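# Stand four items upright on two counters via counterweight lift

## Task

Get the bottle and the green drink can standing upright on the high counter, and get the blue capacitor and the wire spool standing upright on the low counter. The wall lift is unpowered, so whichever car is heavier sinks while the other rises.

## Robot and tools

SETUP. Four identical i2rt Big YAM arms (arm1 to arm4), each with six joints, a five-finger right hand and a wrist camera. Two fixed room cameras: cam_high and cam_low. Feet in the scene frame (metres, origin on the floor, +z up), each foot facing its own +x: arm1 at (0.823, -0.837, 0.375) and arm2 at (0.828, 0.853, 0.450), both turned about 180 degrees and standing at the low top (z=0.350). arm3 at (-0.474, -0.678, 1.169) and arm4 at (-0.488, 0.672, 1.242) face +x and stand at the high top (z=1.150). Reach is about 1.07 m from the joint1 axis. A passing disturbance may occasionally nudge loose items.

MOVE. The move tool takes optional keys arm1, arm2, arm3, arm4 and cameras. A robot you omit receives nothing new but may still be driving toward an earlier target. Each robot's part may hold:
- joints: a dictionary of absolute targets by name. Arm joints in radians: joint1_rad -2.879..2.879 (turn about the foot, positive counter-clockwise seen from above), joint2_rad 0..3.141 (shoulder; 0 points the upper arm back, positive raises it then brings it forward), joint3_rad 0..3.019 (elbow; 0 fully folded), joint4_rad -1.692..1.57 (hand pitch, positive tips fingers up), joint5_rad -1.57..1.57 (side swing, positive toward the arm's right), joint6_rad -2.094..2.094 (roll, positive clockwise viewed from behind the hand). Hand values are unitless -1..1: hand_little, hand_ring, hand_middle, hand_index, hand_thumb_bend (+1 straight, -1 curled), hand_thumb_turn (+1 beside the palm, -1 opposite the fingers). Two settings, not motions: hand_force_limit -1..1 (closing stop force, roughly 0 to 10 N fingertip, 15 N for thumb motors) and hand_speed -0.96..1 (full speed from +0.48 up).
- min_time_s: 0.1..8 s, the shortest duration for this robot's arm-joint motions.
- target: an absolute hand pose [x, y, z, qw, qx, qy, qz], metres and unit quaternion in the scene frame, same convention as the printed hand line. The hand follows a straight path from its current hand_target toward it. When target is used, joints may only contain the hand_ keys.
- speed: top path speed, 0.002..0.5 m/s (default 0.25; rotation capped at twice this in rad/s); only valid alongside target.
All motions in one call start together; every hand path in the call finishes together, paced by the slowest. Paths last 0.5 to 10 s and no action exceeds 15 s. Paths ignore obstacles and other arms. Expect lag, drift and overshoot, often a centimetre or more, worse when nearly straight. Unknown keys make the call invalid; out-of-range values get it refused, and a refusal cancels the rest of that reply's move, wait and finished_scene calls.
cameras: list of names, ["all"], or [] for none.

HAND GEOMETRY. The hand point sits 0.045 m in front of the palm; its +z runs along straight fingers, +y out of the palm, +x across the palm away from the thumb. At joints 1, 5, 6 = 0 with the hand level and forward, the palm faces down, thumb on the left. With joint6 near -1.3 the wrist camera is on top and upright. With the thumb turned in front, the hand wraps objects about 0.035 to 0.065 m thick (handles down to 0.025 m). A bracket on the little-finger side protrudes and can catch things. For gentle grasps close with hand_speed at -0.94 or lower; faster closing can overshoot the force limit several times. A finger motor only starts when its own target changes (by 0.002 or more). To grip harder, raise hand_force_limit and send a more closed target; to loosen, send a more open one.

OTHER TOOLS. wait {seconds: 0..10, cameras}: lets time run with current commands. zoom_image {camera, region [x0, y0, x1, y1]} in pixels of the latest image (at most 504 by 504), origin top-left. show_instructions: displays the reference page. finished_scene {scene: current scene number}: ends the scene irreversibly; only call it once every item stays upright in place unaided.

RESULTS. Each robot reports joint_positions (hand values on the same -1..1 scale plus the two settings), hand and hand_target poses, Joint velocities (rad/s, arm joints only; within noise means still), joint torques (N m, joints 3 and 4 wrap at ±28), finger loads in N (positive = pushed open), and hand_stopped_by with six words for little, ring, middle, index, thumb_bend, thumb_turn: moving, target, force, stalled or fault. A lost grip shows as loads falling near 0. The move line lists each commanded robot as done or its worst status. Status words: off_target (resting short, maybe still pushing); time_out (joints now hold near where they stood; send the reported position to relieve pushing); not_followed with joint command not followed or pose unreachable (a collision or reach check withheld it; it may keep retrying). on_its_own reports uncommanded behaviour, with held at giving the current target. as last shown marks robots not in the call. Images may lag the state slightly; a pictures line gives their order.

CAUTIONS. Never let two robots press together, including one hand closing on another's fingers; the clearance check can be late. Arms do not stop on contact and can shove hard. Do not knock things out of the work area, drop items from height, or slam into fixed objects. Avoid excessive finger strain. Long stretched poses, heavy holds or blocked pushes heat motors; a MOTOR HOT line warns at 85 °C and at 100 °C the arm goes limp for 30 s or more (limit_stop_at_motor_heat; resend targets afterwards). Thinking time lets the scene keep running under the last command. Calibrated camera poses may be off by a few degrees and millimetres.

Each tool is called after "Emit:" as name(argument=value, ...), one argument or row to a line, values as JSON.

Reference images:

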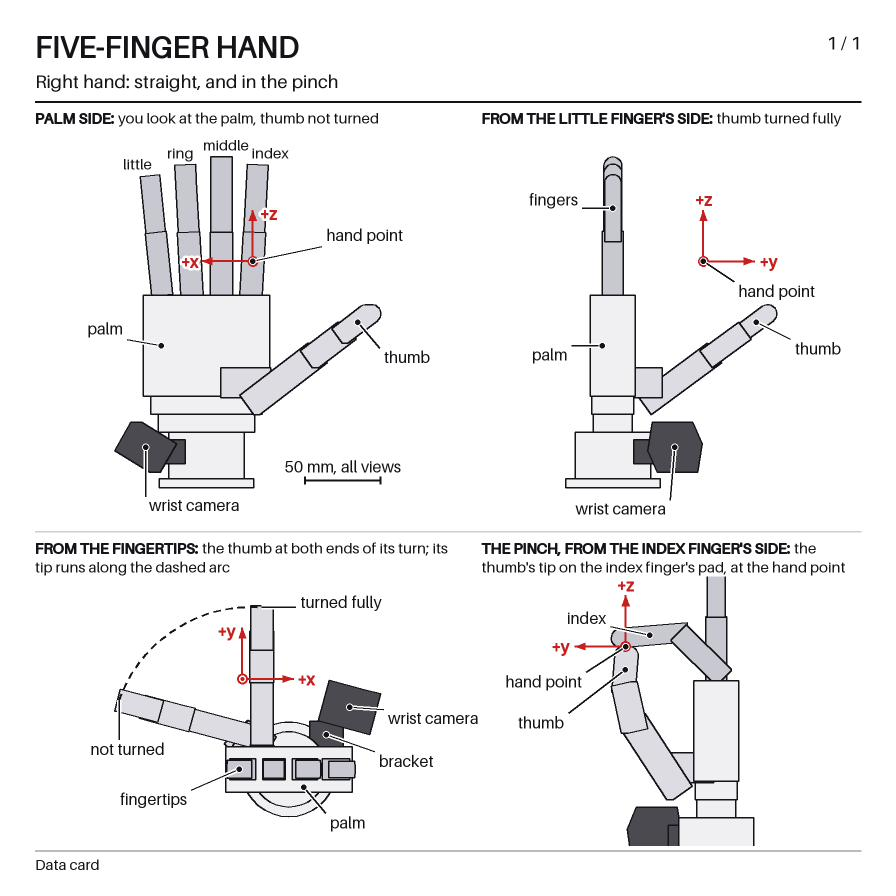

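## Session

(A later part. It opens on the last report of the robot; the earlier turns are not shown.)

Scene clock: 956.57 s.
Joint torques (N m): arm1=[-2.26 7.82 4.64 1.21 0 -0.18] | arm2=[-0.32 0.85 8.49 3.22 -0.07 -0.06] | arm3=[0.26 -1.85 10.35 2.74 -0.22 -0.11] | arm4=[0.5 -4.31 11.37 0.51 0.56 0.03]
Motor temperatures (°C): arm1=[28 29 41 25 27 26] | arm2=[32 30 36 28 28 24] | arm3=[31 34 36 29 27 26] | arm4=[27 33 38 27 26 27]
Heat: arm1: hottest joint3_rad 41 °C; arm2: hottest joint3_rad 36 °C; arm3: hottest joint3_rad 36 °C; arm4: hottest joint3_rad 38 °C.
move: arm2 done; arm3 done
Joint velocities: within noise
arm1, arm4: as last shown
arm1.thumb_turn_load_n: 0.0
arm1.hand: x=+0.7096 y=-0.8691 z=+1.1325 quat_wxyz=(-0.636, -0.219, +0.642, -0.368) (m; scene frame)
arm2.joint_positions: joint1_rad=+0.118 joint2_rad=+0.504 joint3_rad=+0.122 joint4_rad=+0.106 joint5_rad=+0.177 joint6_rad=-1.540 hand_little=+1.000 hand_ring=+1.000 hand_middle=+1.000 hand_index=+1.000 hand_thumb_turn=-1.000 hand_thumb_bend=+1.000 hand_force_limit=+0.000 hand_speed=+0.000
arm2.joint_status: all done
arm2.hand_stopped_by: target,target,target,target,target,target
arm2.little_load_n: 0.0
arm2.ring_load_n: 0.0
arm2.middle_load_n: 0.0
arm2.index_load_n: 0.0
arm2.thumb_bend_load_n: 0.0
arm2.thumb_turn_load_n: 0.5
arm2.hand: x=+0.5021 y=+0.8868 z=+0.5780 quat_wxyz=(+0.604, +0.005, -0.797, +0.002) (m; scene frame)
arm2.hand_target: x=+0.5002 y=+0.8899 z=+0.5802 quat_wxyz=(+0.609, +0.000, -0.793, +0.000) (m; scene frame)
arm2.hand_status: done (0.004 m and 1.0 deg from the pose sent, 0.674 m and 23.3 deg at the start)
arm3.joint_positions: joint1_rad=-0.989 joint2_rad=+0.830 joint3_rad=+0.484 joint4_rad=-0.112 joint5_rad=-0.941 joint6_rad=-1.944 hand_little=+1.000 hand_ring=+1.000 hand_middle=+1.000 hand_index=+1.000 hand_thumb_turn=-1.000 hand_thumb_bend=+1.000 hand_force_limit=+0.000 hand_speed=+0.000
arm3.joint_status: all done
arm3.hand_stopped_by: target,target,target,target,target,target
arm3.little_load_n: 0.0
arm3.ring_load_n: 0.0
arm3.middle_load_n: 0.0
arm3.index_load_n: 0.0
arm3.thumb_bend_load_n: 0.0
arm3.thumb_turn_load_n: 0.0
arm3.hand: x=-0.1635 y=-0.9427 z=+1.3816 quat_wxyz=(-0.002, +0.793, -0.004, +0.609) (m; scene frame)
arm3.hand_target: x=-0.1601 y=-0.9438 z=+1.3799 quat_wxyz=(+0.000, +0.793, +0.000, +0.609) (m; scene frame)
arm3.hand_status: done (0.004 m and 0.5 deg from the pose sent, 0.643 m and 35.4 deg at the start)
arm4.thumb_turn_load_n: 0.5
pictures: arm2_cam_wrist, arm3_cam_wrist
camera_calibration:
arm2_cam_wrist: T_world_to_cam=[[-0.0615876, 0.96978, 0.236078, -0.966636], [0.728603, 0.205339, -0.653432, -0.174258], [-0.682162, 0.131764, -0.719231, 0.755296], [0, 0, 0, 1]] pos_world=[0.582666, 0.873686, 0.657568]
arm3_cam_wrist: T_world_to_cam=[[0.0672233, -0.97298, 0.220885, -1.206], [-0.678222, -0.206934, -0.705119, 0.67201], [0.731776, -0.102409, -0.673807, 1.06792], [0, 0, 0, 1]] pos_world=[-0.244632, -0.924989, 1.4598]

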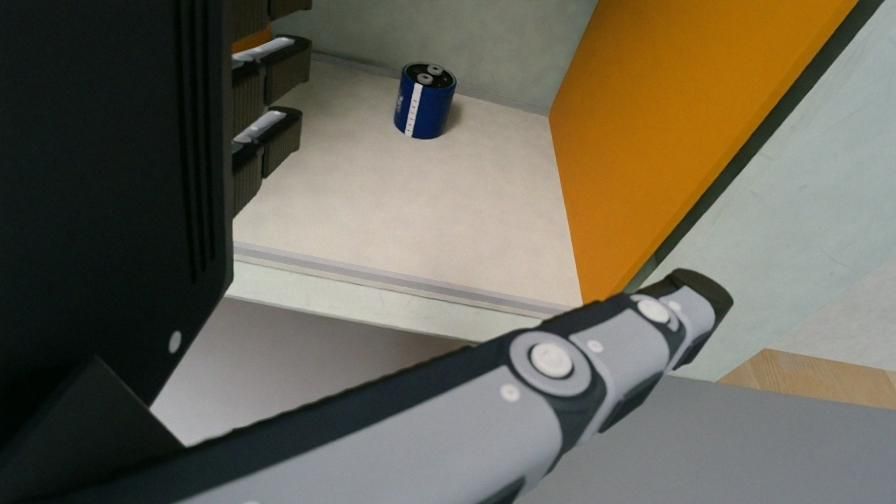

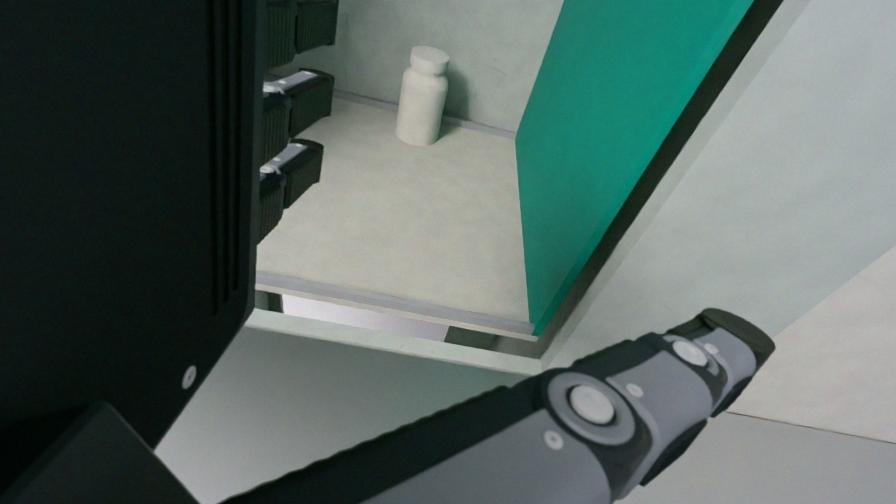

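Emit:
move(
  arm3={"target": [0.02, -0.935, 1.33, 0, 0.79336, 0, 0.60876], "speed": 0.18},
  arm2={"target": [0.34, 0.89, 0.53, 0.60876, 0, -0.79336, 0], "speed": 0.18},
)

Emit:
move(
  arm3={"target": [0.19, -0.93, 1.285, 0, 0.79336, 0, 0.60876], "speed": 0.15},
  arm2={"target": [0.18, 0.89, 0.475, 0.60876, 0, -0.79336, 0], "speed": 0.15},
  cameras=["arm2_cam_wrist", "arm3_cam_wrist"],
)

Scene clock: 996.43 s.
Joint torques (N m): arm1=[-2.14 7.82 4.64 1.2 0 -0.18] | arm2=[-0.03 -5.83 8.21 3.15 -0.1 -0.17] | arm3=[0.15 -6.65 12.34 3.02 0.04 0.05] | arm4=[0.21 -4.54 11.29 0.5 0.56 0.04]
Motor temperatures (°C): arm1=[28 29 36 25 27 26] | arm2=[32 29 38 29 28 24] | arm3=[31 33 41 29 27 26] | arm4=[27 32 40 27 26 27]
Heat: arm1: hottest joint3_rad 36 °C; arm2: hottest joint3_rad 38 °C; arm3: hottest joint3_rad 41 °C; arm4: hottest joint3_rad 40 °C.
move: arm2 off_target; arm3 off_target
Joint velocities: within noise
arm1, arm4: as last shown
arm2.joint_positions: joint1_rad=+0.025 joint2_rad=+1.455 joint3_rad=+0.361 joint4_rad=+0.779 joint5_rad=+0.088 joint6_rad=-1.554 hand_little=+1.000 hand_ring=+1.000 hand_middle=+1.000 hand_index=+1.000 hand_thumb_turn=-1.000 hand_thumb_bend=+1.000 hand_force_limit=+0.000 hand_speed=+0.000
arm2.joint_status: not commanded
arm2.hand_stopped_by: target,target,target,target,target,target
arm2.little_load_n: 0.0
arm2.ring_load_n: 0.0
arm2.middle_load_n: 0.0
arm2.index_load_n: -0.5
arm2.thumb_bend_load_n: 0.0
arm2.thumb_turn_load_n: 0.0
arm2.hand: x=+0.3625 y=+0.8859 z=+0.5112 quat_wxyz=(+0.587, +0.002, -0.810, +0.004) (m; scene frame)
arm2.hand_target: x=+0.3416 y=+0.8900 z=+0.5308 quat_wxyz=(+0.609, +0.000, -0.793, +0.000) (m; scene frame)
arm2.hand_status: off_target (0.030 m and 3.2 deg from the pose sent, 0.169 m and 1.0 deg at the start)
arm3.joint_positions: joint1_rad=-0.555 joint2_rad=+1.343 joint3_rad=+0.606 joint4_rad=+0.392 joint5_rad=-0.538 joint6_rad=-1.743 hand_little=+1.000 hand_ring=+1.000 hand_middle=+1.000 hand_index=+1.000 hand_thumb_turn=-1.000 hand_thumb_bend=+1.000 hand_force_limit=+0.000 hand_speed=+0.000
arm3.joint_status: not commanded
arm3.hand_stopped_by: target,target,target,target,target,target
arm3.little_load_n: 0.0
arm3.ring_load_n: 0.0
arm3.middle_load_n: 0.0
arm3.index_load_n: 0.0
arm3.thumb_bend_load_n: 0.0
arm3.thumb_turn_load_n: 0.0
arm3.hand: x=+0.0032 y=-0.9274 z=+1.3157 quat_wxyz=(-0.005, +0.803, -0.003, +0.596) (m; scene frame)
arm3.hand_target: x=+0.0188 y=-0.9344 z=+1.3303 quat_wxyz=(+0.000, +0.793, +0.000, +0.609) (m; scene frame)
arm3.hand_status: off_target (0.023 m and 1.9 deg from the pose sent, 0.191 m and 0.5 deg at the start)
arm4.ring_load_n: -0.5
pictures: none

Scene clock: 998.47 s.
Joint torques (N m): arm1=[-2.2 7.82 4.63 1.2 0 -0.18] | arm2=[0.03 -11.28 8.03 2.06 -0.11 -0.17] | arm3=[0.26 -12.57 12 2.92 0.08 0.02] | arm4=[0.38 -4.72 11.33 0.54 0.56 0.02]
Motor temperatures (°C): arm1=[28 29 36 25 27 26] | arm2=[32 29 38 29 28 24] | arm3=[31 33 41 29 27 26] | arm4=[27 32 40 27 26 27]
Heat: arm1: hottest joint3_rad 36 °C; arm2: hottest joint3_rad 38 °C; arm3: hottest joint3_rad 41 °C; arm4: hottest joint3_rad 40 °C.
move: arm2 off_target; arm3 off_target
Joint velocities: within noise
arm1, arm4: as last shown
arm2.joint_positions: joint1_rad=-0.006 joint2_rad=+1.909 joint3_rad=+0.800 joint4_rad=+0.822 joint5_rad=+0.058 joint6_rad=-1.562 hand_little=+1.000 hand_ring=+1.000 hand_middle=+1.000 hand_index=+1.000 hand_thumb_turn=-1.000 hand_thumb_bend=+1.000 hand_force_limit=+0.000 hand_speed=+0.000
arm2.joint_status: not commanded
arm2.hand_stopped_by: target,target,target,target,target,target
arm2.little_load_n: 0.0
arm2.ring_load_n: 0.0
arm2.middle_load_n: 0.0
arm2.index_load_n: 0.0
arm2.thumb_bend_load_n: 0.0
arm2.thumb_turn_load_n: 0.0
arm2.hand: x=+0.1981 y=+0.8833 z=+0.4659 quat_wxyz=(+0.598, +0.001, -0.801, +0.005) (m; scene frame)
arm2.hand_target: x=+0.1811 y=+0.8901 z=+0.4754 quat_wxyz=(+0.609, +0.000, -0.793, +0.000) (m; scene frame)
arm2.hand_status: off_target (0.021 m and 1.6 deg from the pose sent, 0.186 m and 3.2 deg at the start)
arm3.joint_positions: joint1_rad=-0.372 joint2_rad=+1.774 joint3_rad=+0.990 joint4_rad=+0.480 joint5_rad=-0.364 joint6_rad=-1.684 hand_little=+1.000 hand_ring=+1.000 hand_middle=+1.000 hand_index=+1.000 hand_thumb_turn=-1.000 hand_thumb_bend=+1.000 hand_force_limit=+0.000 hand_speed=+0.000
arm3.joint_status: not commanded
arm3.hand_stopped_by: target,target,target,target,target,target
arm3.little_load_n: -0.5
arm3.ring_load_n: 0.0
arm3.middle_load_n: -0.5
arm3.index_load_n: 0.0
arm3.thumb_bend_load_n: 0.0
arm3.thumb_turn_load_n: 0.0
arm3.hand: x=+0.1741 y=-0.9259 z=+1.2814 quat_wxyz=(-0.001, +0.799, +0.001, +0.601) (m; scene frame)
arm3.hand_target: x=+0.1892 y=-0.9295 z=+1.2851 quat_wxyz=(+0.000, +0.793, +0.000, +0.609) (m; scene frame)
arm3.hand_status: off_target (0.017 m and 1.2 deg from the pose sent, 0.189 m and 1.9 deg at the start)
arm4.ring_load_n: 0.0
pictures: arm2_cam_wrist, arm3_cam_wrist
camera_calibration:
arm2_cam_wrist: T_world_to_cam=[[-0.061787, 0.972499, 0.224564, -0.952469], [0.738533, 0.195892, -0.645132, -0.0227633], [-0.671381, 0.125987, -0.730325, 0.475912], [0, 0, 0, 1]] pos_world=[0.277479, 0.870775, 0.546775]
arm3_cam_wrist: T_world_to_cam=[[0.0787123, -0.970679, 0.227126, -1.19813], [-0.690307, -0.217444, -0.690068, 0.806878], [0.719222, -0.10247, -0.687182, 0.774347], [0, 0, 0, 1]] pos_world=[0.0943738, -0.908202, 1.36104]

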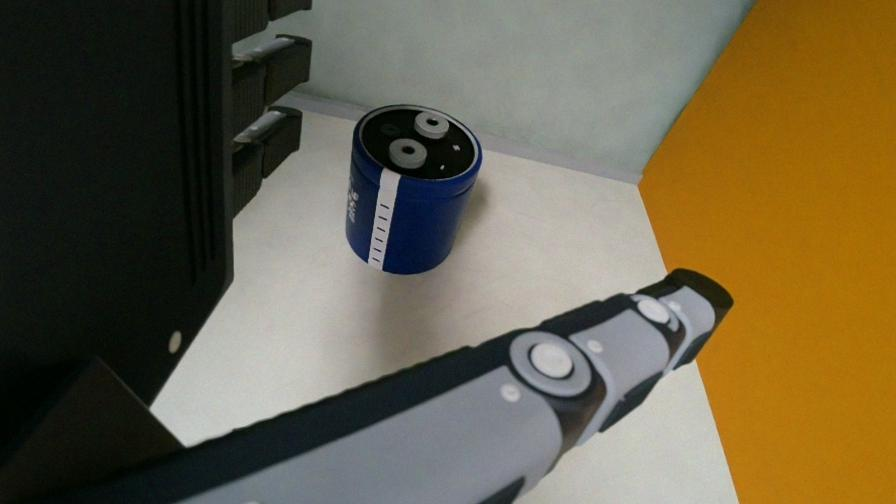

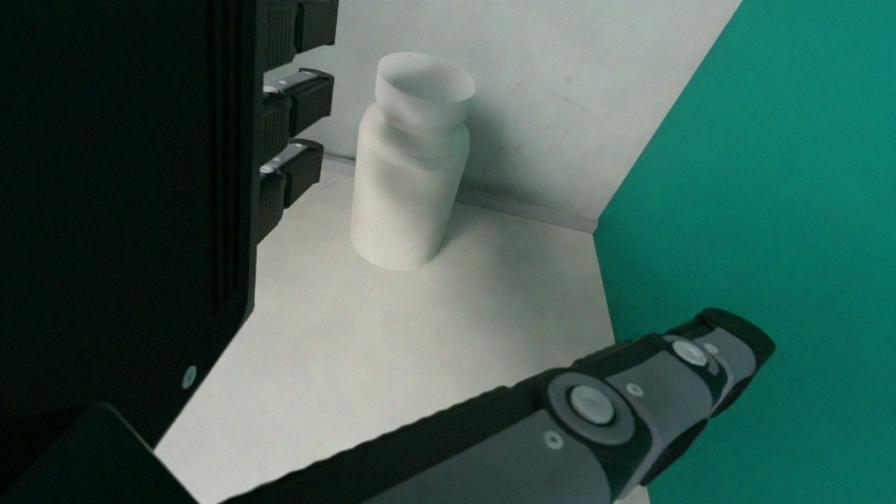

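Emit:
move(
  arm3={"target": [0.262, -0.922, 1.24, 0, 0.79336, 0, 0.60876], "speed": 0.1},
  arm2={"target": [0.10, 0.891, 0.428, 0.60876, 0, -0.79336, 0], "speed": 0.1},
  cameras=["arm2_cam_wrist", "arm3_cam_wrist"],
)

Scene clock: 1024.43 s.
Joint torques (N m): arm1=[-2.2 7.82 4.63 1.2 0 -0.19] | arm2=[0.03 -14.04 8.29 1.74 -0.11 -0.17] | arm3=[0.09 -14.97 11.84 3 0.07 0.04] | arm4=[0.26 -4.48 11.37 0.49 0.55 0.04]
Motor temperatures (°C): arm1=[28 29 35 25 27 26] | arm2=[32 30 40 28 28 24] | arm3=[31 34 43 29 27 26] | arm4=[27 32 40 27 26 27]
Heat: arm1: hottest joint3_rad 35 °C; arm2: hottest joint3_rad 40 °C; arm3: hottest joint3_rad 43 °C; arm4: hottest joint3_rad 40 °C.
move: arm2 off_target; arm3 off_target
Joint velocities: within noise
arm1, arm4: as last shown
arm2.joint_positions: joint1_rad=-0.017 joint2_rad=+2.137 joint3_rad=+1.057 joint4_rad=+0.800 joint5_rad=+0.047 joint6_rad=-1.564 hand_little=+1.000 hand_ring=+1.000 hand_middle=+1.000 hand_index=+1.000 hand_thumb_turn=-1.000 hand_thumb_bend=+1.000 hand_force_limit=+0.000 hand_speed=+0.000
arm2.joint_status: not commanded
arm2.hand_stopped_by: target,target,target,target,target,target
arm2.little_load_n: 0.0
arm2.ring_load_n: 0.0
arm2.middle_load_n: 0.0
arm2.index_load_n: 0.0
arm2.thumb_bend_load_n: 0.0
arm2.thumb_turn_load_n: 0.5
arm2.hand: x=+0.1169 y=+0.8833 z=+0.4206 quat_wxyz=(+0.601, +0.000, -0.800, +0.005) (m; scene frame)
arm2.hand_target: x=+0.1010 y=+0.8912 z=+0.4286 quat_wxyz=(+0.609, +0.000, -0.793, +0.000) (m; scene frame)
arm2.hand_status: off_target (0.020 m and 1.3 deg from the pose sent, 0.105 m and 1.6 deg at the start)
arm3.joint_positions: joint1_rad=-0.316 joint2_rad=+1.982 joint3_rad=+1.181 joint4_rad=+0.502 joint5_rad=-0.309 joint6_rad=-1.668 hand_little=+1.000 hand_ring=+1.000 hand_middle=+1.000 hand_index=+1.000 hand_thumb_turn=-1.000 hand_thumb_bend=+1.000 hand_force_limit=+0.000 hand_speed=+0.000
arm3.joint_status: not commanded
arm3.hand_stopped_by: target,target,target,target,target,target
arm3.little_load_n: 0.0
arm3.ring_load_n: 0.0
arm3.middle_load_n: 0.0
arm3.index_load_n: 0.0
arm3.thumb_bend_load_n: 0.0
arm3.thumb_turn_load_n: 0.0
arm3.hand: x=+0.2463 y=-0.9205 z=+1.2392 quat_wxyz=(+0.000, +0.800, +0.000, +0.600) (m; scene frame)
arm3.hand_target: x=+0.2611 y=-0.9216 z=+1.2401 quat_wxyz=(+0.000, +0.793, +0.000, +0.609) (m; scene frame)
arm3.hand_status: off_target (0.016 m and 1.3 deg from the pose sent, 0.097 m and 1.2 deg at the start)
pictures: arm2_cam_wrist, arm3_cam_wrist
camera_calibration:
arm2_cam_wrist: T_world_to_cam=[[-0.0597826, 0.97269, 0.224276, -0.947602], [0.734569, 0.194999, -0.64991, 0.0112346], [-0.675895, 0.125893, -0.726166, 0.387303], [0, 0, 0, 1]] pos_world=[0.196873, 0.870774, 0.501072]
arm3_cam_wrist: T_world_to_cam=[[0.0773884, -0.970666, 0.227639, -1.18929], [-0.692121, -0.216647, -0.6885, 0.82805], [0.717621, -0.104272, -0.688584, 0.694479], [0, 0, 0, 1]] pos_world=[0.166775, -0.902598, 1.31905]

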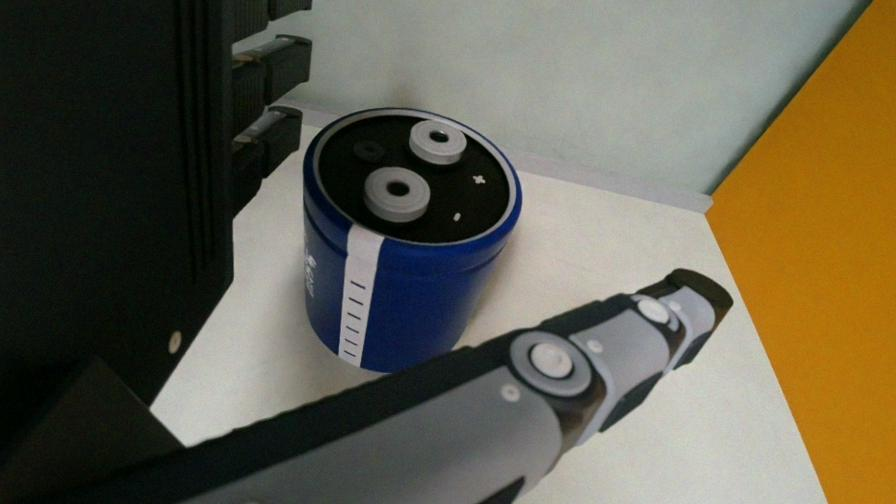

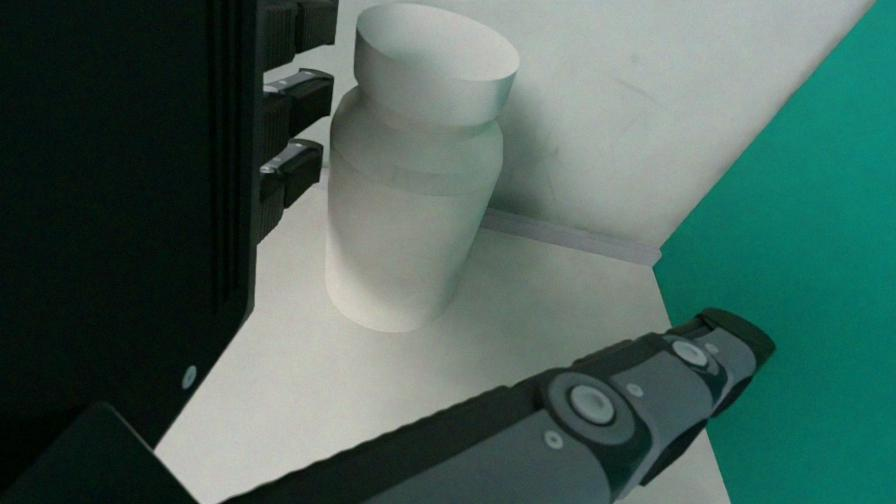

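Emit:
move(
  arm3={"target": [0.303, -0.9145, 1.219, 0, 0.79336, 0, 0.60876], "speed": 0.08},
  arm2={"target": [0.061, 0.8895, 0.406, 0.60876, 0, -0.79336, 0], "speed": 0.08},
  cameras=["arm2_cam_wrist", "arm3_cam_wrist"],
)

Scene clock: 1037.63 s.
Joint torques (N m): arm1=[-2.2 7.82 4.64 1.2 0 -0.19] | arm2=[0.09 -15.21 8.61 1.76 -0.1 -0.17] | arm3=[0.26 -15.97 12.05 2.43 0.1 0.04] | arm4=[0.62 -4.72 11.26 0.55 0.56 0.04]
Motor temperatures (°C): arm1=[28 29 34 25 27 26] | arm2=[32 30 41 28 28 24] | arm3=[31 34 44 29 27 26] | arm4=[27 31 41 27 26 27]
Heat: arm1: hottest joint3_rad 34 °C; arm2: hottest joint3_rad 41 °C; arm3: hottest joint3_rad 44 °C; arm4: hottest joint3_rad 41 °C.
move: arm2 off_target; arm3 off_target
Joint velocities: within noise
arm1, arm4: as last shown
arm1.middle_load_n: -0.5
arm1.thumb_turn_load_n: 0.5
arm2.joint_positions: joint1_rad=-0.018 joint2_rad=+2.239 joint3_rad=+1.193 joint4_rad=+0.765 joint5_rad=+0.047 joint6_rad=-1.565 hand_little=+1.000 hand_ring=+1.000 hand_middle=+1.000 hand_index=+1.000 hand_thumb_turn=-1.000 hand_thumb_bend=+1.000 hand_force_limit=+0.000 hand_speed=+0.000
arm2.joint_status: not commanded
arm2.hand_stopped_by: target,target,target,target,target,target
arm2.little_load_n: 0.0
arm2.ring_load_n: 0.0
arm2.middle_load_n: 0.0
arm2.index_load_n: 0.0
arm2.thumb_bend_load_n: 0.0
arm2.thumb_turn_load_n: 0.0
arm2.hand: x=+0.0782 y=+0.8810 z=+0.3983 quat_wxyz=(+0.600, +0.001, -0.800, +0.005) (m; scene frame)
arm2.hand_target: x=+0.0623 y=+0.8896 z=+0.4063 quat_wxyz=(+0.609, +0.000, -0.793, +0.000) (m; scene frame)
arm2.hand_status: off_target (0.021 m and 1.4 deg from the pose sent, 0.058 m and 1.3 deg at the start)
arm3.joint_positions: joint1_rad=-0.283 joint2_rad=+2.087 joint3_rad=+1.305 joint4_rad=+0.502 joint5_rad=-0.278 joint6_rad=-1.659 hand_little=+1.000 hand_ring=+1.000 hand_middle=+1.000 hand_index=+1.000 hand_thumb_turn=-1.000 hand_thumb_bend=+1.000 hand_force_limit=+0.000 hand_speed=+0.000
arm3.joint_status: not commanded
arm3.hand_stopped_by: target,target,target,target,target,target
arm3.little_load_n: 0.0
arm3.ring_load_n: 0.0
arm3.middle_load_n: 0.0
arm3.index_load_n: 0.0
arm3.thumb_bend_load_n: 0.0
arm3.thumb_turn_load_n: 0.0
arm3.hand: x=+0.2898 y=-0.9134 z=+1.2247 quat_wxyz=(+0.002, +0.795, +0.003, +0.606) (m; scene frame)
arm3.hand_target: x=+0.3021 y=-0.9142 z=+1.2192 quat_wxyz=(+0.000, +0.793, +0.000, +0.609) (m; scene frame)
arm3.hand_status: off_target (0.014 m and 0.5 deg from the pose sent, 0.061 m and 1.3 deg at the start)
arm4.middle_load_n: -0.5
arm4.thumb_turn_load_n: 0.0
pictures: arm2_cam_wrist, arm3_cam_wrist
camera_calibration:
arm2_cam_wrist: T_world_to_cam=[[-0.060611, 0.97262, 0.224359, -0.942634], [0.73548, 0.19548, -0.648735, 0.0246208], [-0.67483, 0.125691, -0.727191, 0.345594], [0, 0, 0, 1]] pos_world=[0.157975, 0.868574, 0.478773]
arm3_cam_wrist: T_world_to_cam=[[0.0752986, -0.96926, 0.234232, -1.18865], [-0.680999, -0.221573, -0.697958, 0.853473], [0.728403, -0.106956, -0.676749, 0.63392], [0, 0, 0, 1]] pos_world=[0.208968, -0.895199, 1.30311]

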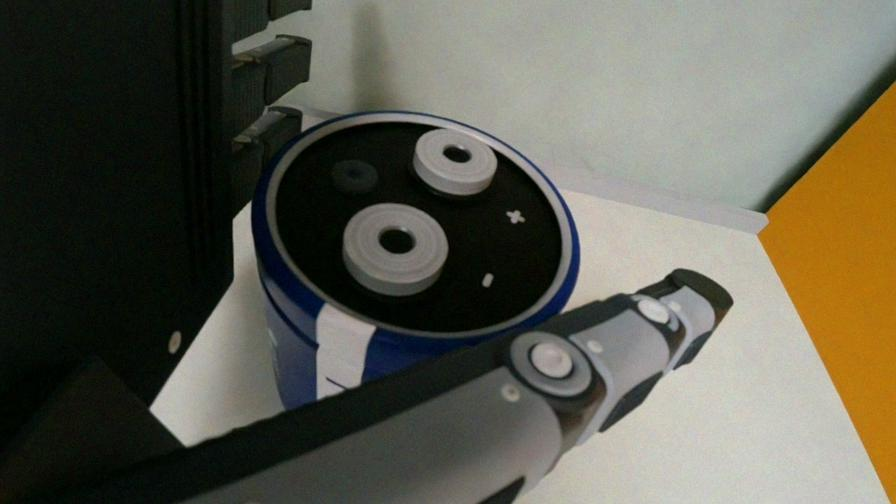

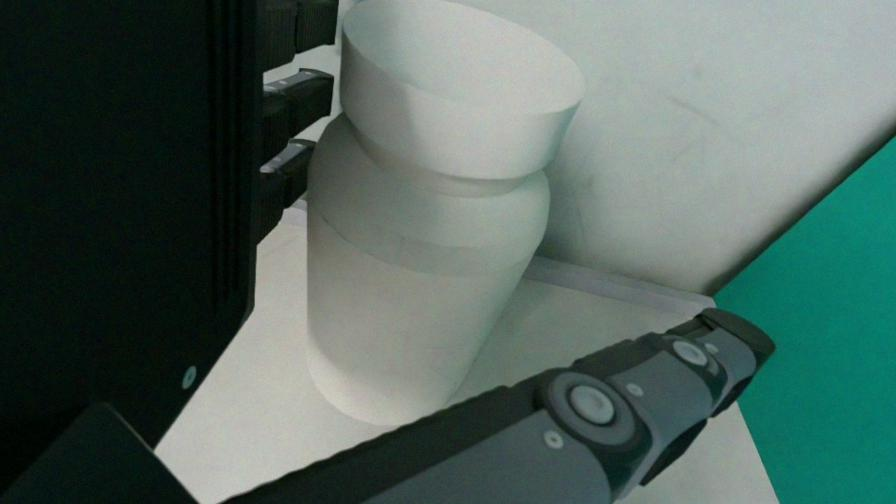

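Emit:
move(
  arm3={"joints": {"hand_index": -1.0, "hand_middle": -1.0, "hand_thumb_bend": -1.0, "hand_force_limit": 0.1, "hand_speed": -0.92}},
  arm2={"joints": {"hand_index": -1.0, "hand_middle": -1.0, "hand_thumb_bend": -1.0, "hand_force_limit": 0.6, "hand_speed": -0.92}},
  cameras=["arm2_cam_wrist", "arm3_cam_wrist"],
)

Scene clock: 1052.20 s.
Joint torques (N m): arm1=[-2.2 7.82 4.63 1.2 0 -0.18] | arm2=[0.21 -15.15 8.61 1.74 -0.1 -0.12] | arm3=[-0.21 -16.38 11.88 2.54 0.1 -0.03] | arm4=[0.67 -4.54 11.34 0.57 0.56 0.03]
Motor temperatures (°C): arm1=[28 29 34 25 27 26] | arm2=[32 30 40 28 28 24] | arm3=[31 36 44 29 27 26] | arm4=[27 31 41 27 26 27]
Heat: arm1: hottest joint3_rad 34 °C; arm2: hottest joint3_rad 40 °C; arm3: hottest joint3_rad 44 °C; arm4: hottest joint3_rad 41 °C.
move: arm2 off_target; arm3 off_target
Joint velocities: within noise
arm1, arm4: as last shown
arm1.middle_load_n: 0.0
arm2.joint_positions: joint1_rad=-0.019 joint2_rad=+2.239 joint3_rad=+1.193 joint4_rad=+0.765 joint5_rad=+0.046 joint6_rad=-1.571 hand_little=+1.000 hand_ring=+1.000 hand_middle=+0.083 hand_index=+0.248 hand_thumb_turn=-1.000 hand_thumb_bend=+0.634 hand_force_limit=+0.600 hand_speed=-0.920
arm2.joint_status: hand_middle off_target (ended at +0.083, target -1.000); hand_index off_target (ended at +0.248, target -1.000); hand_thumb_bend off_target (ended at +0.634, target -1.000); the others done
arm2.hand_stopped_by: target,target,force,force,force,target
arm2.little_load_n: 0.0
arm2.ring_load_n: 0.0
arm2.middle_load_n: 7.5
arm2.index_load_n: 5.0
arm2.thumb_bend_load_n: 17.5
arm2.thumb_turn_load_n: -0.5
arm2.hand: x=+0.0781 y=+0.8820 z=+0.3986 quat_wxyz=(+0.600, +0.003, -0.800, +0.003) (m; scene frame)
arm2.hand_target: x=+0.0623 y=+0.8895 z=+0.4063 quat_wxyz=(+0.609, +0.000, -0.793, +0.000) (m; scene frame)
arm2.hand_status: not commanded
arm3.joint_positions: joint1_rad=-0.281 joint2_rad=+2.088 joint3_rad=+1.308 joint4_rad=+0.502 joint5_rad=-0.278 joint6_rad=-1.654 hand_little=+1.000 hand_ring=+1.000 hand_middle=+0.247 hand_index=+0.329 hand_thumb_turn=-1.000 hand_thumb_bend=+0.624 hand_force_limit=+0.100 hand_speed=-0.920
arm3.joint_status: hand_middle off_target (ended at +0.247, target -1.000); hand_index off_target (ended at +0.329, target -1.000); hand_thumb_bend off_target (ended at +0.624, target -1.000); the others done
arm3.hand_stopped_by: target,target,force,force,force,target
arm3.little_load_n: 0.0
arm3.ring_load_n: 0.0
arm3.middle_load_n: 6.0
arm3.index_load_n: 4.5
arm3.thumb_bend_load_n: 9.5
arm3.thumb_turn_load_n: 0.5
arm3.hand: x=+0.2910 y=-0.9128 z=+1.2258 quat_wxyz=(+0.001, +0.795, +0.001, +0.607) (m; scene frame)
arm3.hand_target: x=+0.3020 y=-0.9142 z=+1.2190 quat_wxyz=(+0.000, +0.793, +0.000, +0.609) (m; scene frame)
arm3.hand_status: not commanded
arm4.middle_load_n: 0.0
arm4.thumb_turn_load_n: 0.5
pictures: arm2_cam_wrist, arm3_cam_wrist
camera_calibration:
arm2_cam_wrist: T_world_to_cam=[[-0.0615149, 0.971254, 0.229961, -0.944651], [0.735227, 0.199913, -0.64767, 0.0204473], [-0.675024, 0.129232, -0.726389, 0.342237], [0, 0, 0, 1]] pos_world=[0.157875, 0.86918, 0.479073]
arm3_cam_wrist: T_world_to_cam=[[0.0739191, -0.970108, 0.231142, -1.18501], [-0.679423, -0.218653, -0.700411, 0.860485], [0.730014, -0.10527, -0.675277, 0.633086], [0, 0, 0, 1]] pos_world=[0.210067, -0.894799, 1.30411]

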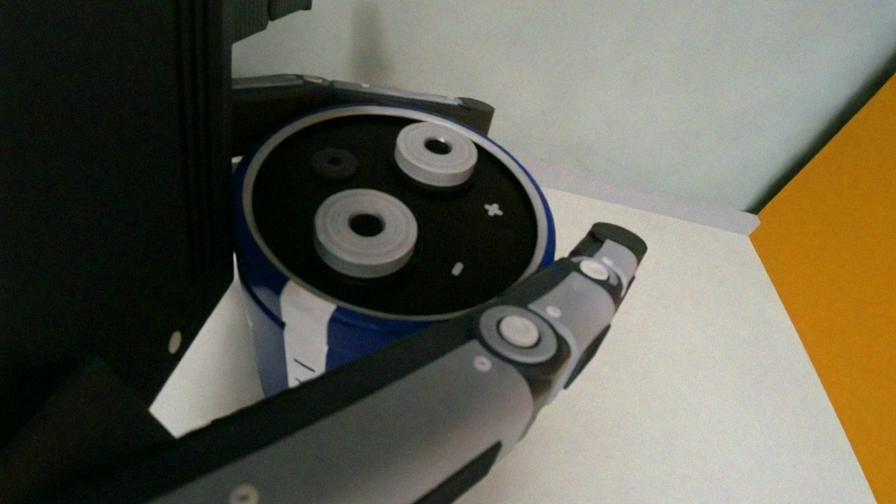

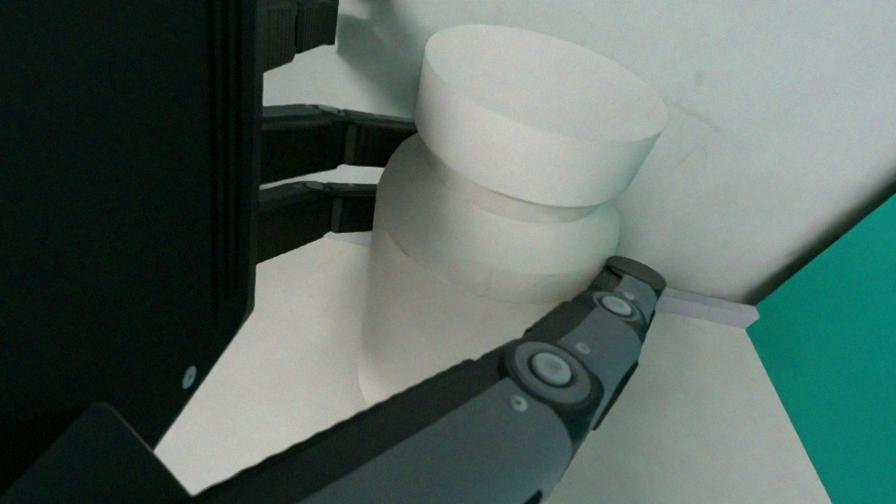

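Emit:
move(
  arm3={"target": [0.295, -0.914, 1.30, 0, 0.79336, 0, 0.60876], "speed": 0.06},
  cameras=["arm3_cam_wrist", "cam_low"],
)

Scene clock: 1064.27 s.
Joint torques (N m): arm1=[-2.2 7.82 4.64 1.2 0 -0.18] | arm2=[0.15 -15.15 8.58 1.72 -0.1 -0.12] | arm3=[0.09 -20.72 12.3 2.15 -0.04 -0.1] | arm4=[0.38 -4.54 11.25 0.54 0.54 0.04]
Motor temperatures (°C): arm1=[28 29 34 25 27 26] | arm2=[32 30 40 28 28 24] | arm3=[31 37 44 29 27 26] | arm4=[27 31 41 27 26 27]
Heat: arm1: hottest joint3_rad 34 °C; arm2: hottest joint3_rad 40 °C; arm3: hottest joint3_rad 44 °C; arm4: hottest joint3_rad 41 °C.
move: arm3 off_target
Joint velocities: within noise
arm1, arm2, arm4: as last shown
arm3.joint_positions: joint1_rad=-0.281 joint2_rad=+1.997 joint3_rad=+1.312 joint4_rad=+0.351 joint5_rad=-0.278 joint6_rad=-1.650 hand_little=+1.000 hand_ring=+1.000 hand_middle=+0.247 hand_index=+0.329 hand_thumb_turn=-1.000 hand_thumb_bend=+0.624 hand_force_limit=+0.100 hand_speed=-0.920
arm3.joint_status: not commanded
arm3.hand_stopped_by: target,target,force,force,force,target
arm3.little_load_n: 0.0
arm3.ring_load_n: 0.5
arm3.middle_load_n: 6.5
arm3.index_load_n: 1.5
arm3.thumb_bend_load_n: 7.0
arm3.thumb_turn_load_n: 1.5
arm3.hand: x=+0.2815 y=-0.9100 z=+1.2587 quat_wxyz=(-0.007, +0.811, -0.005, +0.585) (m; scene frame)
arm3.hand_target: x=+0.2934 y=-0.9136 z=+1.3002 quat_wxyz=(+0.000, +0.793, +0.000, +0.609) (m; scene frame)
arm3.hand_status: off_target (0.044 m and 3.5 deg from the pose sent, 0.074 m and 0.3 deg at the start)
pictures: arm3_cam_wrist, cam_low
camera_calibration:
arm3_cam_wrist: T_world_to_cam=[[0.0849546, -0.974546, 0.20747, -1.16652], [-0.716939, -0.204389, -0.666501, 0.858476], [0.69194, -0.0921209, -0.716054, 0.7366], [0, 0, 0, 1]] pos_world=[0.204894, -0.893506, 1.34164]

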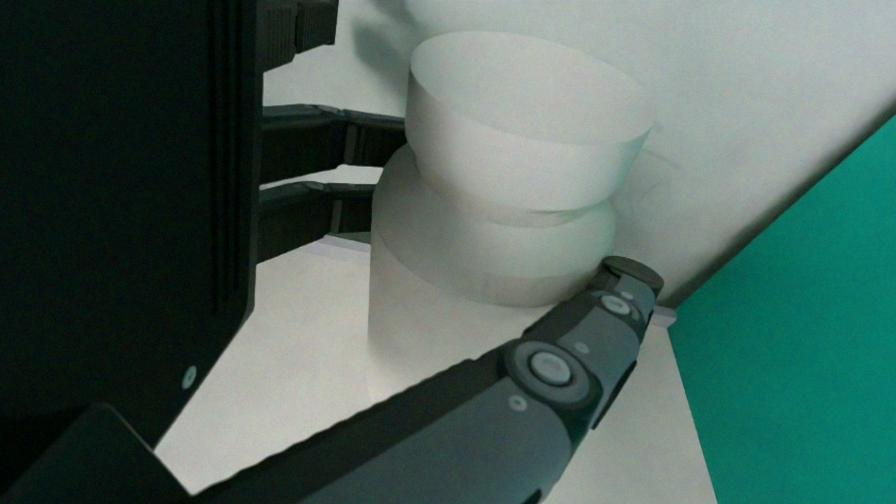

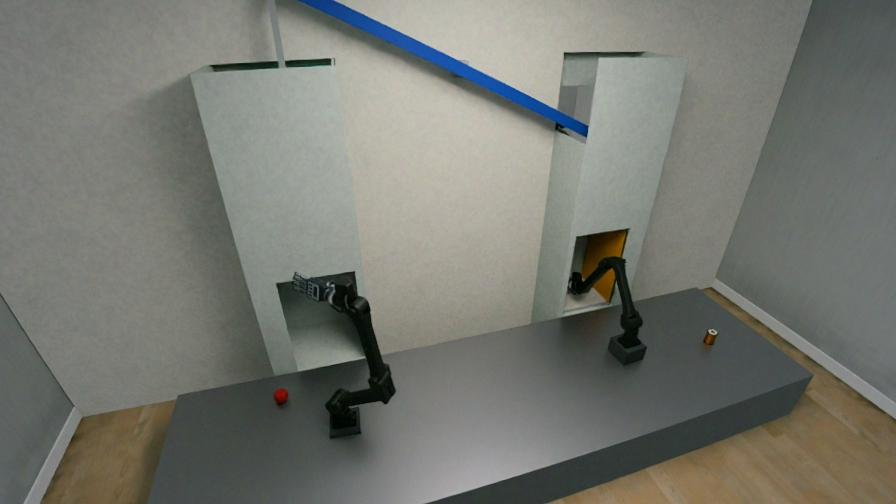

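Emit:
move(
  arm3={"joints": {"hand_index": -0.98, "hand_middle": -0.98, "hand_thumb_bend": -0.98, "hand_force_limit": 0.3, "hand_speed": -0.94}},
  cameras=["arm3_cam_wrist"],
)

Scene clock: 1071.27 s.
Joint torques (N m): arm1=[-2.2 7.88 4.63 1.2 0 -0.18] | arm2=[0.15 -15.09 8.57 1.74 -0.1 -0.12] | arm3=[-0.15 -20.54 12.22 2.21 -0.03 -0.1] | arm4=[0.67 -4.66 11.3 0.51 0.57 0.05]
Motor temperatures (°C): arm1=[28 29 34 25 27 26] | arm2=[32 30 40 28 28 24] | arm3=[31 37 43 29 27 26] | arm4=[27 31 41 27 26 27]
Heat: arm1: hottest joint3_rad 34 °C; arm2: hottest joint3_rad 40 °C; arm3: hottest joint3_rad 43 °C; arm4: hottest joint3_rad 41 °C.
move: arm3 off_target
Joint velocities: within noise
arm1.joint_positions: joint1_rad=+0.924 joint2_rad=+0.606 joint3_rad=+1.984 joint4_rad=-1.291 joint5_rad=-0.002 joint6_rad=-1.388 hand_little=+1.000 hand_ring=+1.000 hand_middle=+1.000 hand_index=+1.000 hand_thumb_turn=-1.000 hand_thumb_bend=+1.000 hand_force_limit=+0.300 hand_speed=-0.600
arm1.joint_status: not commanded
arm1.hand_stopped_by: target,target,target,target,target,target
arm1.little_load_n: 0.0
arm1.ring_load_n: 0.0
arm1.middle_load_n: 0.0
arm1.index_load_n: 0.0
arm1.thumb_bend_load_n: 0.0
arm1.thumb_turn_load_n: 0.0
arm1.hand: x=+0.7096 y=-0.8691 z=+1.1325 quat_wxyz=(-0.636, -0.219, +0.642, -0.368) (m; scene frame)
arm1.hand_target: x=+0.7150 y=-0.8596 z=+1.1365 quat_wxyz=(-0.645, -0.215, +0.638, -0.360) (m; scene frame)
arm1.hand_status: not commanded
arm2: as last shown
arm2.thumb_turn_load_n: 0.0
arm3.joint_positions: joint1_rad=-0.281 joint2_rad=+1.997 joint3_rad=+1.312 joint4_rad=+0.351 joint5_rad=-0.278 joint6_rad=-1.650 hand_little=+1.000 hand_ring=+1.000 hand_middle=+0.243 hand_index=+0.292 hand_thumb_turn=-1.000 hand_thumb_bend=+0.621 hand_force_limit=+0.300 hand_speed=-0.940
arm3.joint_status: hand_middle off_target (ended at +0.243, target -0.980); hand_index off_target (ended at +0.292, target -0.980); hand_thumb_bend off_target (ended at +0.621, target -0.980); the others done
arm3.hand_stopped_by: target,target,force,force,force,target
arm3.little_load_n: 0.0
arm3.ring_load_n: 0.0
arm3.middle_load_n: 3.5
arm3.index_load_n: 2.5
arm3.thumb_bend_load_n: 6.0
arm3.thumb_turn_load_n: 0.5
arm3.hand: x=+0.2815 y=-0.9100 z=+1.2587 quat_wxyz=(-0.007, +0.811, -0.005, +0.585) (m; scene frame)
arm3.hand_target: x=+0.2934 y=-0.9136 z=+1.3002 quat_wxyz=(+0.000, +0.793, +0.000, +0.609) (m; scene frame)
arm3.hand_status: not commanded
arm4.joint_positions: joint1_rad=+1.391 joint2_rad=+1.241 joint3_rad=+0.420 joint4_rad=-0.303 joint5_rad=+1.271 joint6_rad=-0.512 hand_little=+1.000 hand_ring=+1.000 hand_middle=+1.000 hand_index=+1.000 hand_thumb_turn=-1.000 hand_thumb_bend=+1.000 hand_force_limit=+0.600 hand_speed=-0.500
arm4.joint_status: not commanded
arm4.hand_stopped_by: target,target,target,target,target,target
arm4.little_load_n: 0.0
arm4.ring_load_n: 0.0
arm4.middle_load_n: 0.0
arm4.index_load_n: 0.0
arm4.thumb_bend_load_n: 0.0
arm4.thumb_turn_load_n: 0.0
arm4.hand: x=-0.2716 y=+0.8604 z=+1.3298 quat_wxyz=(+0.018, +0.794, +0.013, +0.608) (m; scene frame)
arm4.hand_target: x=-0.2704 y=+0.8793 z=+1.3403 quat_wxyz=(+0.000, +0.793, +0.000, +0.609) (m; scene frame)
arm4.hand_status: not commanded
pictures: arm3_cam_wrist
camera_calibration:
arm3_cam_wrist: T_world_to_cam=[[0.0848792, -0.974623, 0.207135, -1.16612], [-0.716937, -0.204107, -0.66659, 0.858847], [0.691952, -0.0919234, -0.716068, 0.736792], [0, 0, 0, 1]] pos_world=[0.204894, -0.893506, 1.34164]

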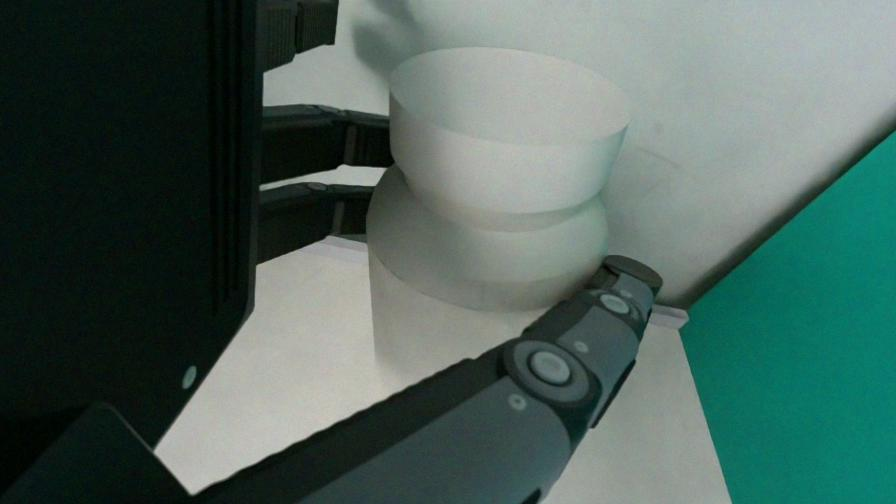

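Emit:
move(
  arm3={"target": [0.303, -0.914, 1.237, 0, 0.79336, 0, 0.60876], "speed": 0.05},
  cameras=["arm3_cam_wrist"],
)

Scene clock: 1086.80 s.
Joint torques (N m): arm1=[-2.2 7.88 4.64 1.2 0 -0.18] | arm2=[0.21 -15.09 8.62 1.72 -0.1 -0.11] | arm3=[-0.15 -16.91 11.92 3.55 0.08 -0.07] | arm4=[0.38 -4.72 11.33 0.57 0.55 0.04]
Motor temperatures (°C): arm1=[28 29 33 25 27 26] | arm2=[32 31 40 28 28 24] | arm3=[31 37 43 29 27 26] | arm4=[27 31 41 27 26 27]
Heat: arm1: hottest joint3_rad 33 °C; arm2: hottest joint3_rad 40 °C; arm3: hottest joint3_rad 43 °C; arm4: hottest joint3_rad 41 °C.
move: arm3 off_target
Joint velocities: within noise
arm1, arm2, arm4: as last shown
arm1.thumb_turn_load_n: 0.5
arm3.joint_positions: joint1_rad=-0.281 joint2_rad=+2.061 joint3_rad=+1.312 joint4_rad=+0.440 joint5_rad=-0.276 joint6_rad=-1.649 hand_little=+1.000 hand_ring=+1.000 hand_middle=+0.243 hand_index=+0.292 hand_thumb_turn=-1.000 hand_thumb_bend=+0.621 hand_force_limit=+0.300 hand_speed=-0.940
arm3.joint_status: not commanded
arm3.hand_stopped_by: target,target,force,force,force,target
arm3.little_load_n: 0.0
arm3.ring_load_n: 0.0
arm3.middle_load_n: 4.0
arm3.index_load_n: 2.0
arm3.thumb_bend_load_n: 6.0
arm3.thumb_turn_load_n: 0.5
arm3.hand: x=+0.2878 y=-0.9120 z=+1.2324 quat_wxyz=(-0.004, +0.804, -0.004, +0.595) (m; scene frame)
arm3.hand_target: x=+0.3020 y=-0.9138 z=+1.2372 quat_wxyz=(+0.000, +0.793, +0.000, +0.609) (m; scene frame)
arm3.hand_status: off_target (0.016 m and 2.0 deg from the pose sent, 0.031 m and 3.5 deg at the start)
pictures: arm3_cam_wrist
camera_calibration:
arm3_cam_wrist: T_world_to_cam=[[0.0782324, -0.973254, 0.216, -1.171], [-0.700517, -0.207826, -0.682703, 0.857133], [0.709334, -0.0979023, -0.69804, 0.680729], [0, 0, 0, 1]] pos_world=[0.209182, -0.894899, 1.31328]

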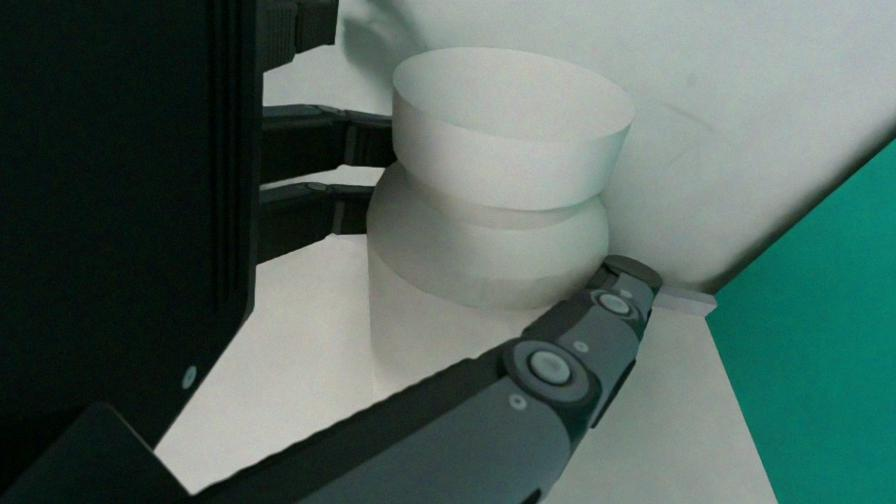

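Emit:
move(
  arm3={"target": [0.303, -0.914, 1.229, 0, 0.79336, 0, 0.60876], "speed": 0.04},
  cameras=["arm3_cam_wrist"],
)

Scene clock: 1092.10 s.
Joint torques (N m): arm1=[-2.2 7.77 4.64 1.2 0 -0.18] | arm2=[0.26 -15.21 8.62 1.72 -0.1 -0.12] | arm3=[0.44 -16.26 11.73 3.32 0.07 -0.07] | arm4=[0.32 -4.78 11.3 0.62 0.56 0.03]
Motor temperatures (°C): arm1=[27 29 33 25 27 26] | arm2=[32 31 40 28 28 24] | arm3=[31 37 43 29 27 26] | arm4=[27 31 41 27 26 27]
Heat: arm1: hottest joint3_rad 33 °C; arm2: hottest joint3_rad 40 °C; arm3: hottest joint3_rad 43 °C; arm4: hottest joint3_rad 41 °C.
move: arm3 off_target
Joint velocities: within noise
arm1, arm2, arm4: as last shown
arm1.thumb_bend_load_n: 0.5
arm1.thumb_turn_load_n: 0.0
arm2.middle_load_n: 8.0
arm2.index_load_n: 5.5
arm2.thumb_turn_load_n: -0.5
arm3.joint_positions: joint1_rad=-0.281 joint2_rad=+2.069 joint3_rad=+1.312 joint4_rad=+0.462 joint5_rad=-0.276 joint6_rad=-1.649 hand_little=+1.000 hand_ring=+1.000 hand_middle=+0.243 hand_index=+0.292 hand_thumb_turn=-1.000 hand_thumb_bend=+0.621 hand_force_limit=+0.300 hand_speed=-0.940
arm3.joint_status: not commanded
arm3.hand_stopped_by: target,target,force,force,force,target
arm3.little_load_n: 0.0
arm3.ring_load_n: 0.0
arm3.middle_load_n: 4.0
arm3.index_load_n: 1.5
arm3.thumb_bend_load_n: 5.5
arm3.thumb_turn_load_n: 0.5
arm3.hand: x=+0.2895 y=-0.9125 z=+1.2315 quat_wxyz=(-0.002, +0.800, -0.003, +0.600) (m; scene frame)
arm3.hand_target: x=+0.3021 y=-0.9138 z=+1.2290 quat_wxyz=(+0.000, +0.793, +0.000, +0.609) (m; scene frame)
arm3.hand_status: off_target (0.014 m and 1.3 deg from the pose sent, 0.016 m and 2.0 deg at the start)
pictures: arm3_cam_wrist
camera_calibration:
arm3_cam_wrist: T_world_to_cam=[[0.0754546, -0.972431, 0.220644, -1.1756], [-0.691712, -0.210423, -0.690838, 0.862754], [0.718221, -0.100495, -0.68852, 0.6622], [0, 0, 0, 1]] pos_world=[0.209876, -0.895097, 1.31135]

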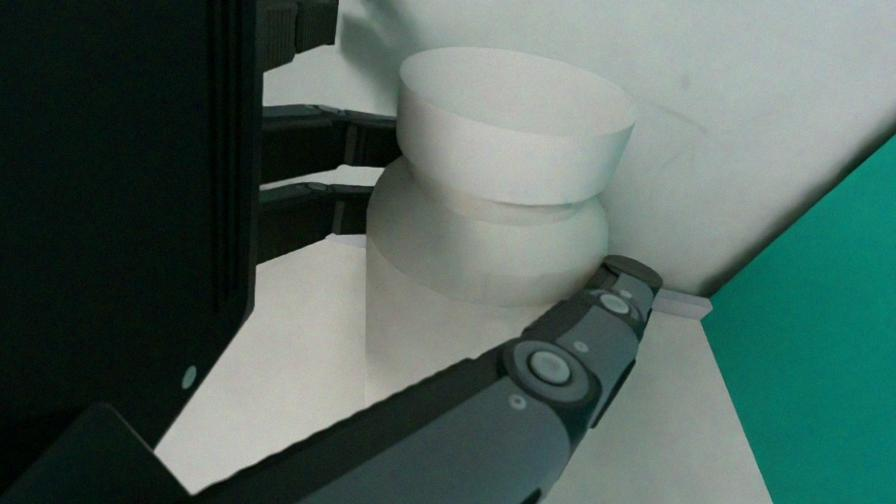

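Emit:
move(
  arm3={"target": [0.205, -0.914, 1.232, 0, 0.79336, 0, 0.60876], "speed": 0.06},
  cameras=["arm3_cam_wrist"],
)

Scene clock: 1099.83 s.
Joint torques (N m): arm1=[-2.26 7.82 4.64 1.21 0 -0.18] | arm2=[0.03 -15.15 8.62 1.68 -0.1 -0.12] | arm3=[-1.03 -17.2 6.46 2.81 -0.08 -0.15] | arm4=[0.56 -4.31 11.36 0.57 0.55 0.03]
Motor temperatures (°C): arm1=[27 29 33 25 27 26] | arm2=[32 31 40 28 28 24] | arm3=[31 38 42 29 27 26] | arm4=[27 31 41 27 26 27]
Heat: arm1: hottest joint3_rad 33 °C; arm2: hottest joint3_rad 40 °C; arm3: hottest joint3_rad 42 °C; arm4: hottest joint3_rad 41 °C.
move: arm3 done
Joint velocities: within noise
arm1, arm2, arm4: as last shown
arm1.thumb_bend_load_n: 0.0
arm2.index_load_n: 5.0
arm2.thumb_turn_load_n: 0.0
arm3.joint_positions: joint1_rad=-0.320 joint2_rad=+1.942 joint3_rad=+1.051 joint4_rad=+0.607 joint5_rad=-0.324 joint6_rad=-1.657 hand_little=+1.000 hand_ring=+1.000 hand_middle=+0.243 hand_index=+0.292 hand_thumb_turn=-1.000 hand_thumb_bend=+0.621 hand_force_limit=+0.300 hand_speed=-0.940
arm3.joint_status: not commanded
arm3.hand_stopped_by: target,target,force,force,force,target
arm3.little_load_n: 0.0
arm3.ring_load_n: 0.0
arm3.middle_load_n: 3.0
arm3.index_load_n: 3.5
arm3.thumb_bend_load_n: 5.5
arm3.thumb_turn_load_n: 1.0
arm3.hand: x=+0.2109 y=-0.9086 z=+1.2287 quat_wxyz=(-0.006, +0.795, +0.000, +0.607) (m; scene frame)
arm3.hand_target: x=+0.2052 y=-0.9139 z=+1.2320 quat_wxyz=(+0.000, +0.793, +0.000, +0.609) (m; scene frame)
arm3.hand_status: done (0.009 m and 0.7 deg from the pose sent, 0.085 m and 1.3 deg at the start)
pictures: arm3_cam_wrist
camera_calibration:
arm3_cam_wrist: T_world_to_cam=[[0.0800703, -0.972263, 0.219758, -1.16497], [-0.678944, -0.214613, -0.702122, 0.814696], [0.729811, -0.0929846, -0.677296, 0.707646], [0, 0, 0, 1]] pos_world=[0.129966, -0.892017, 1.30732]

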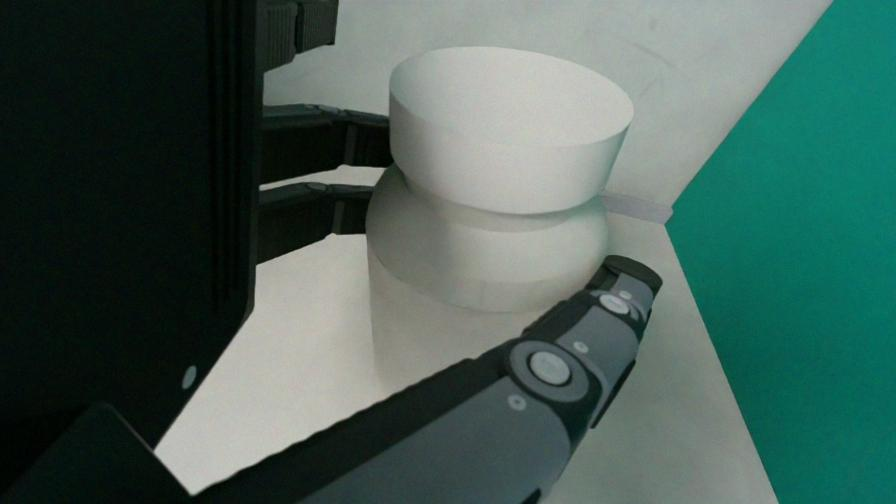

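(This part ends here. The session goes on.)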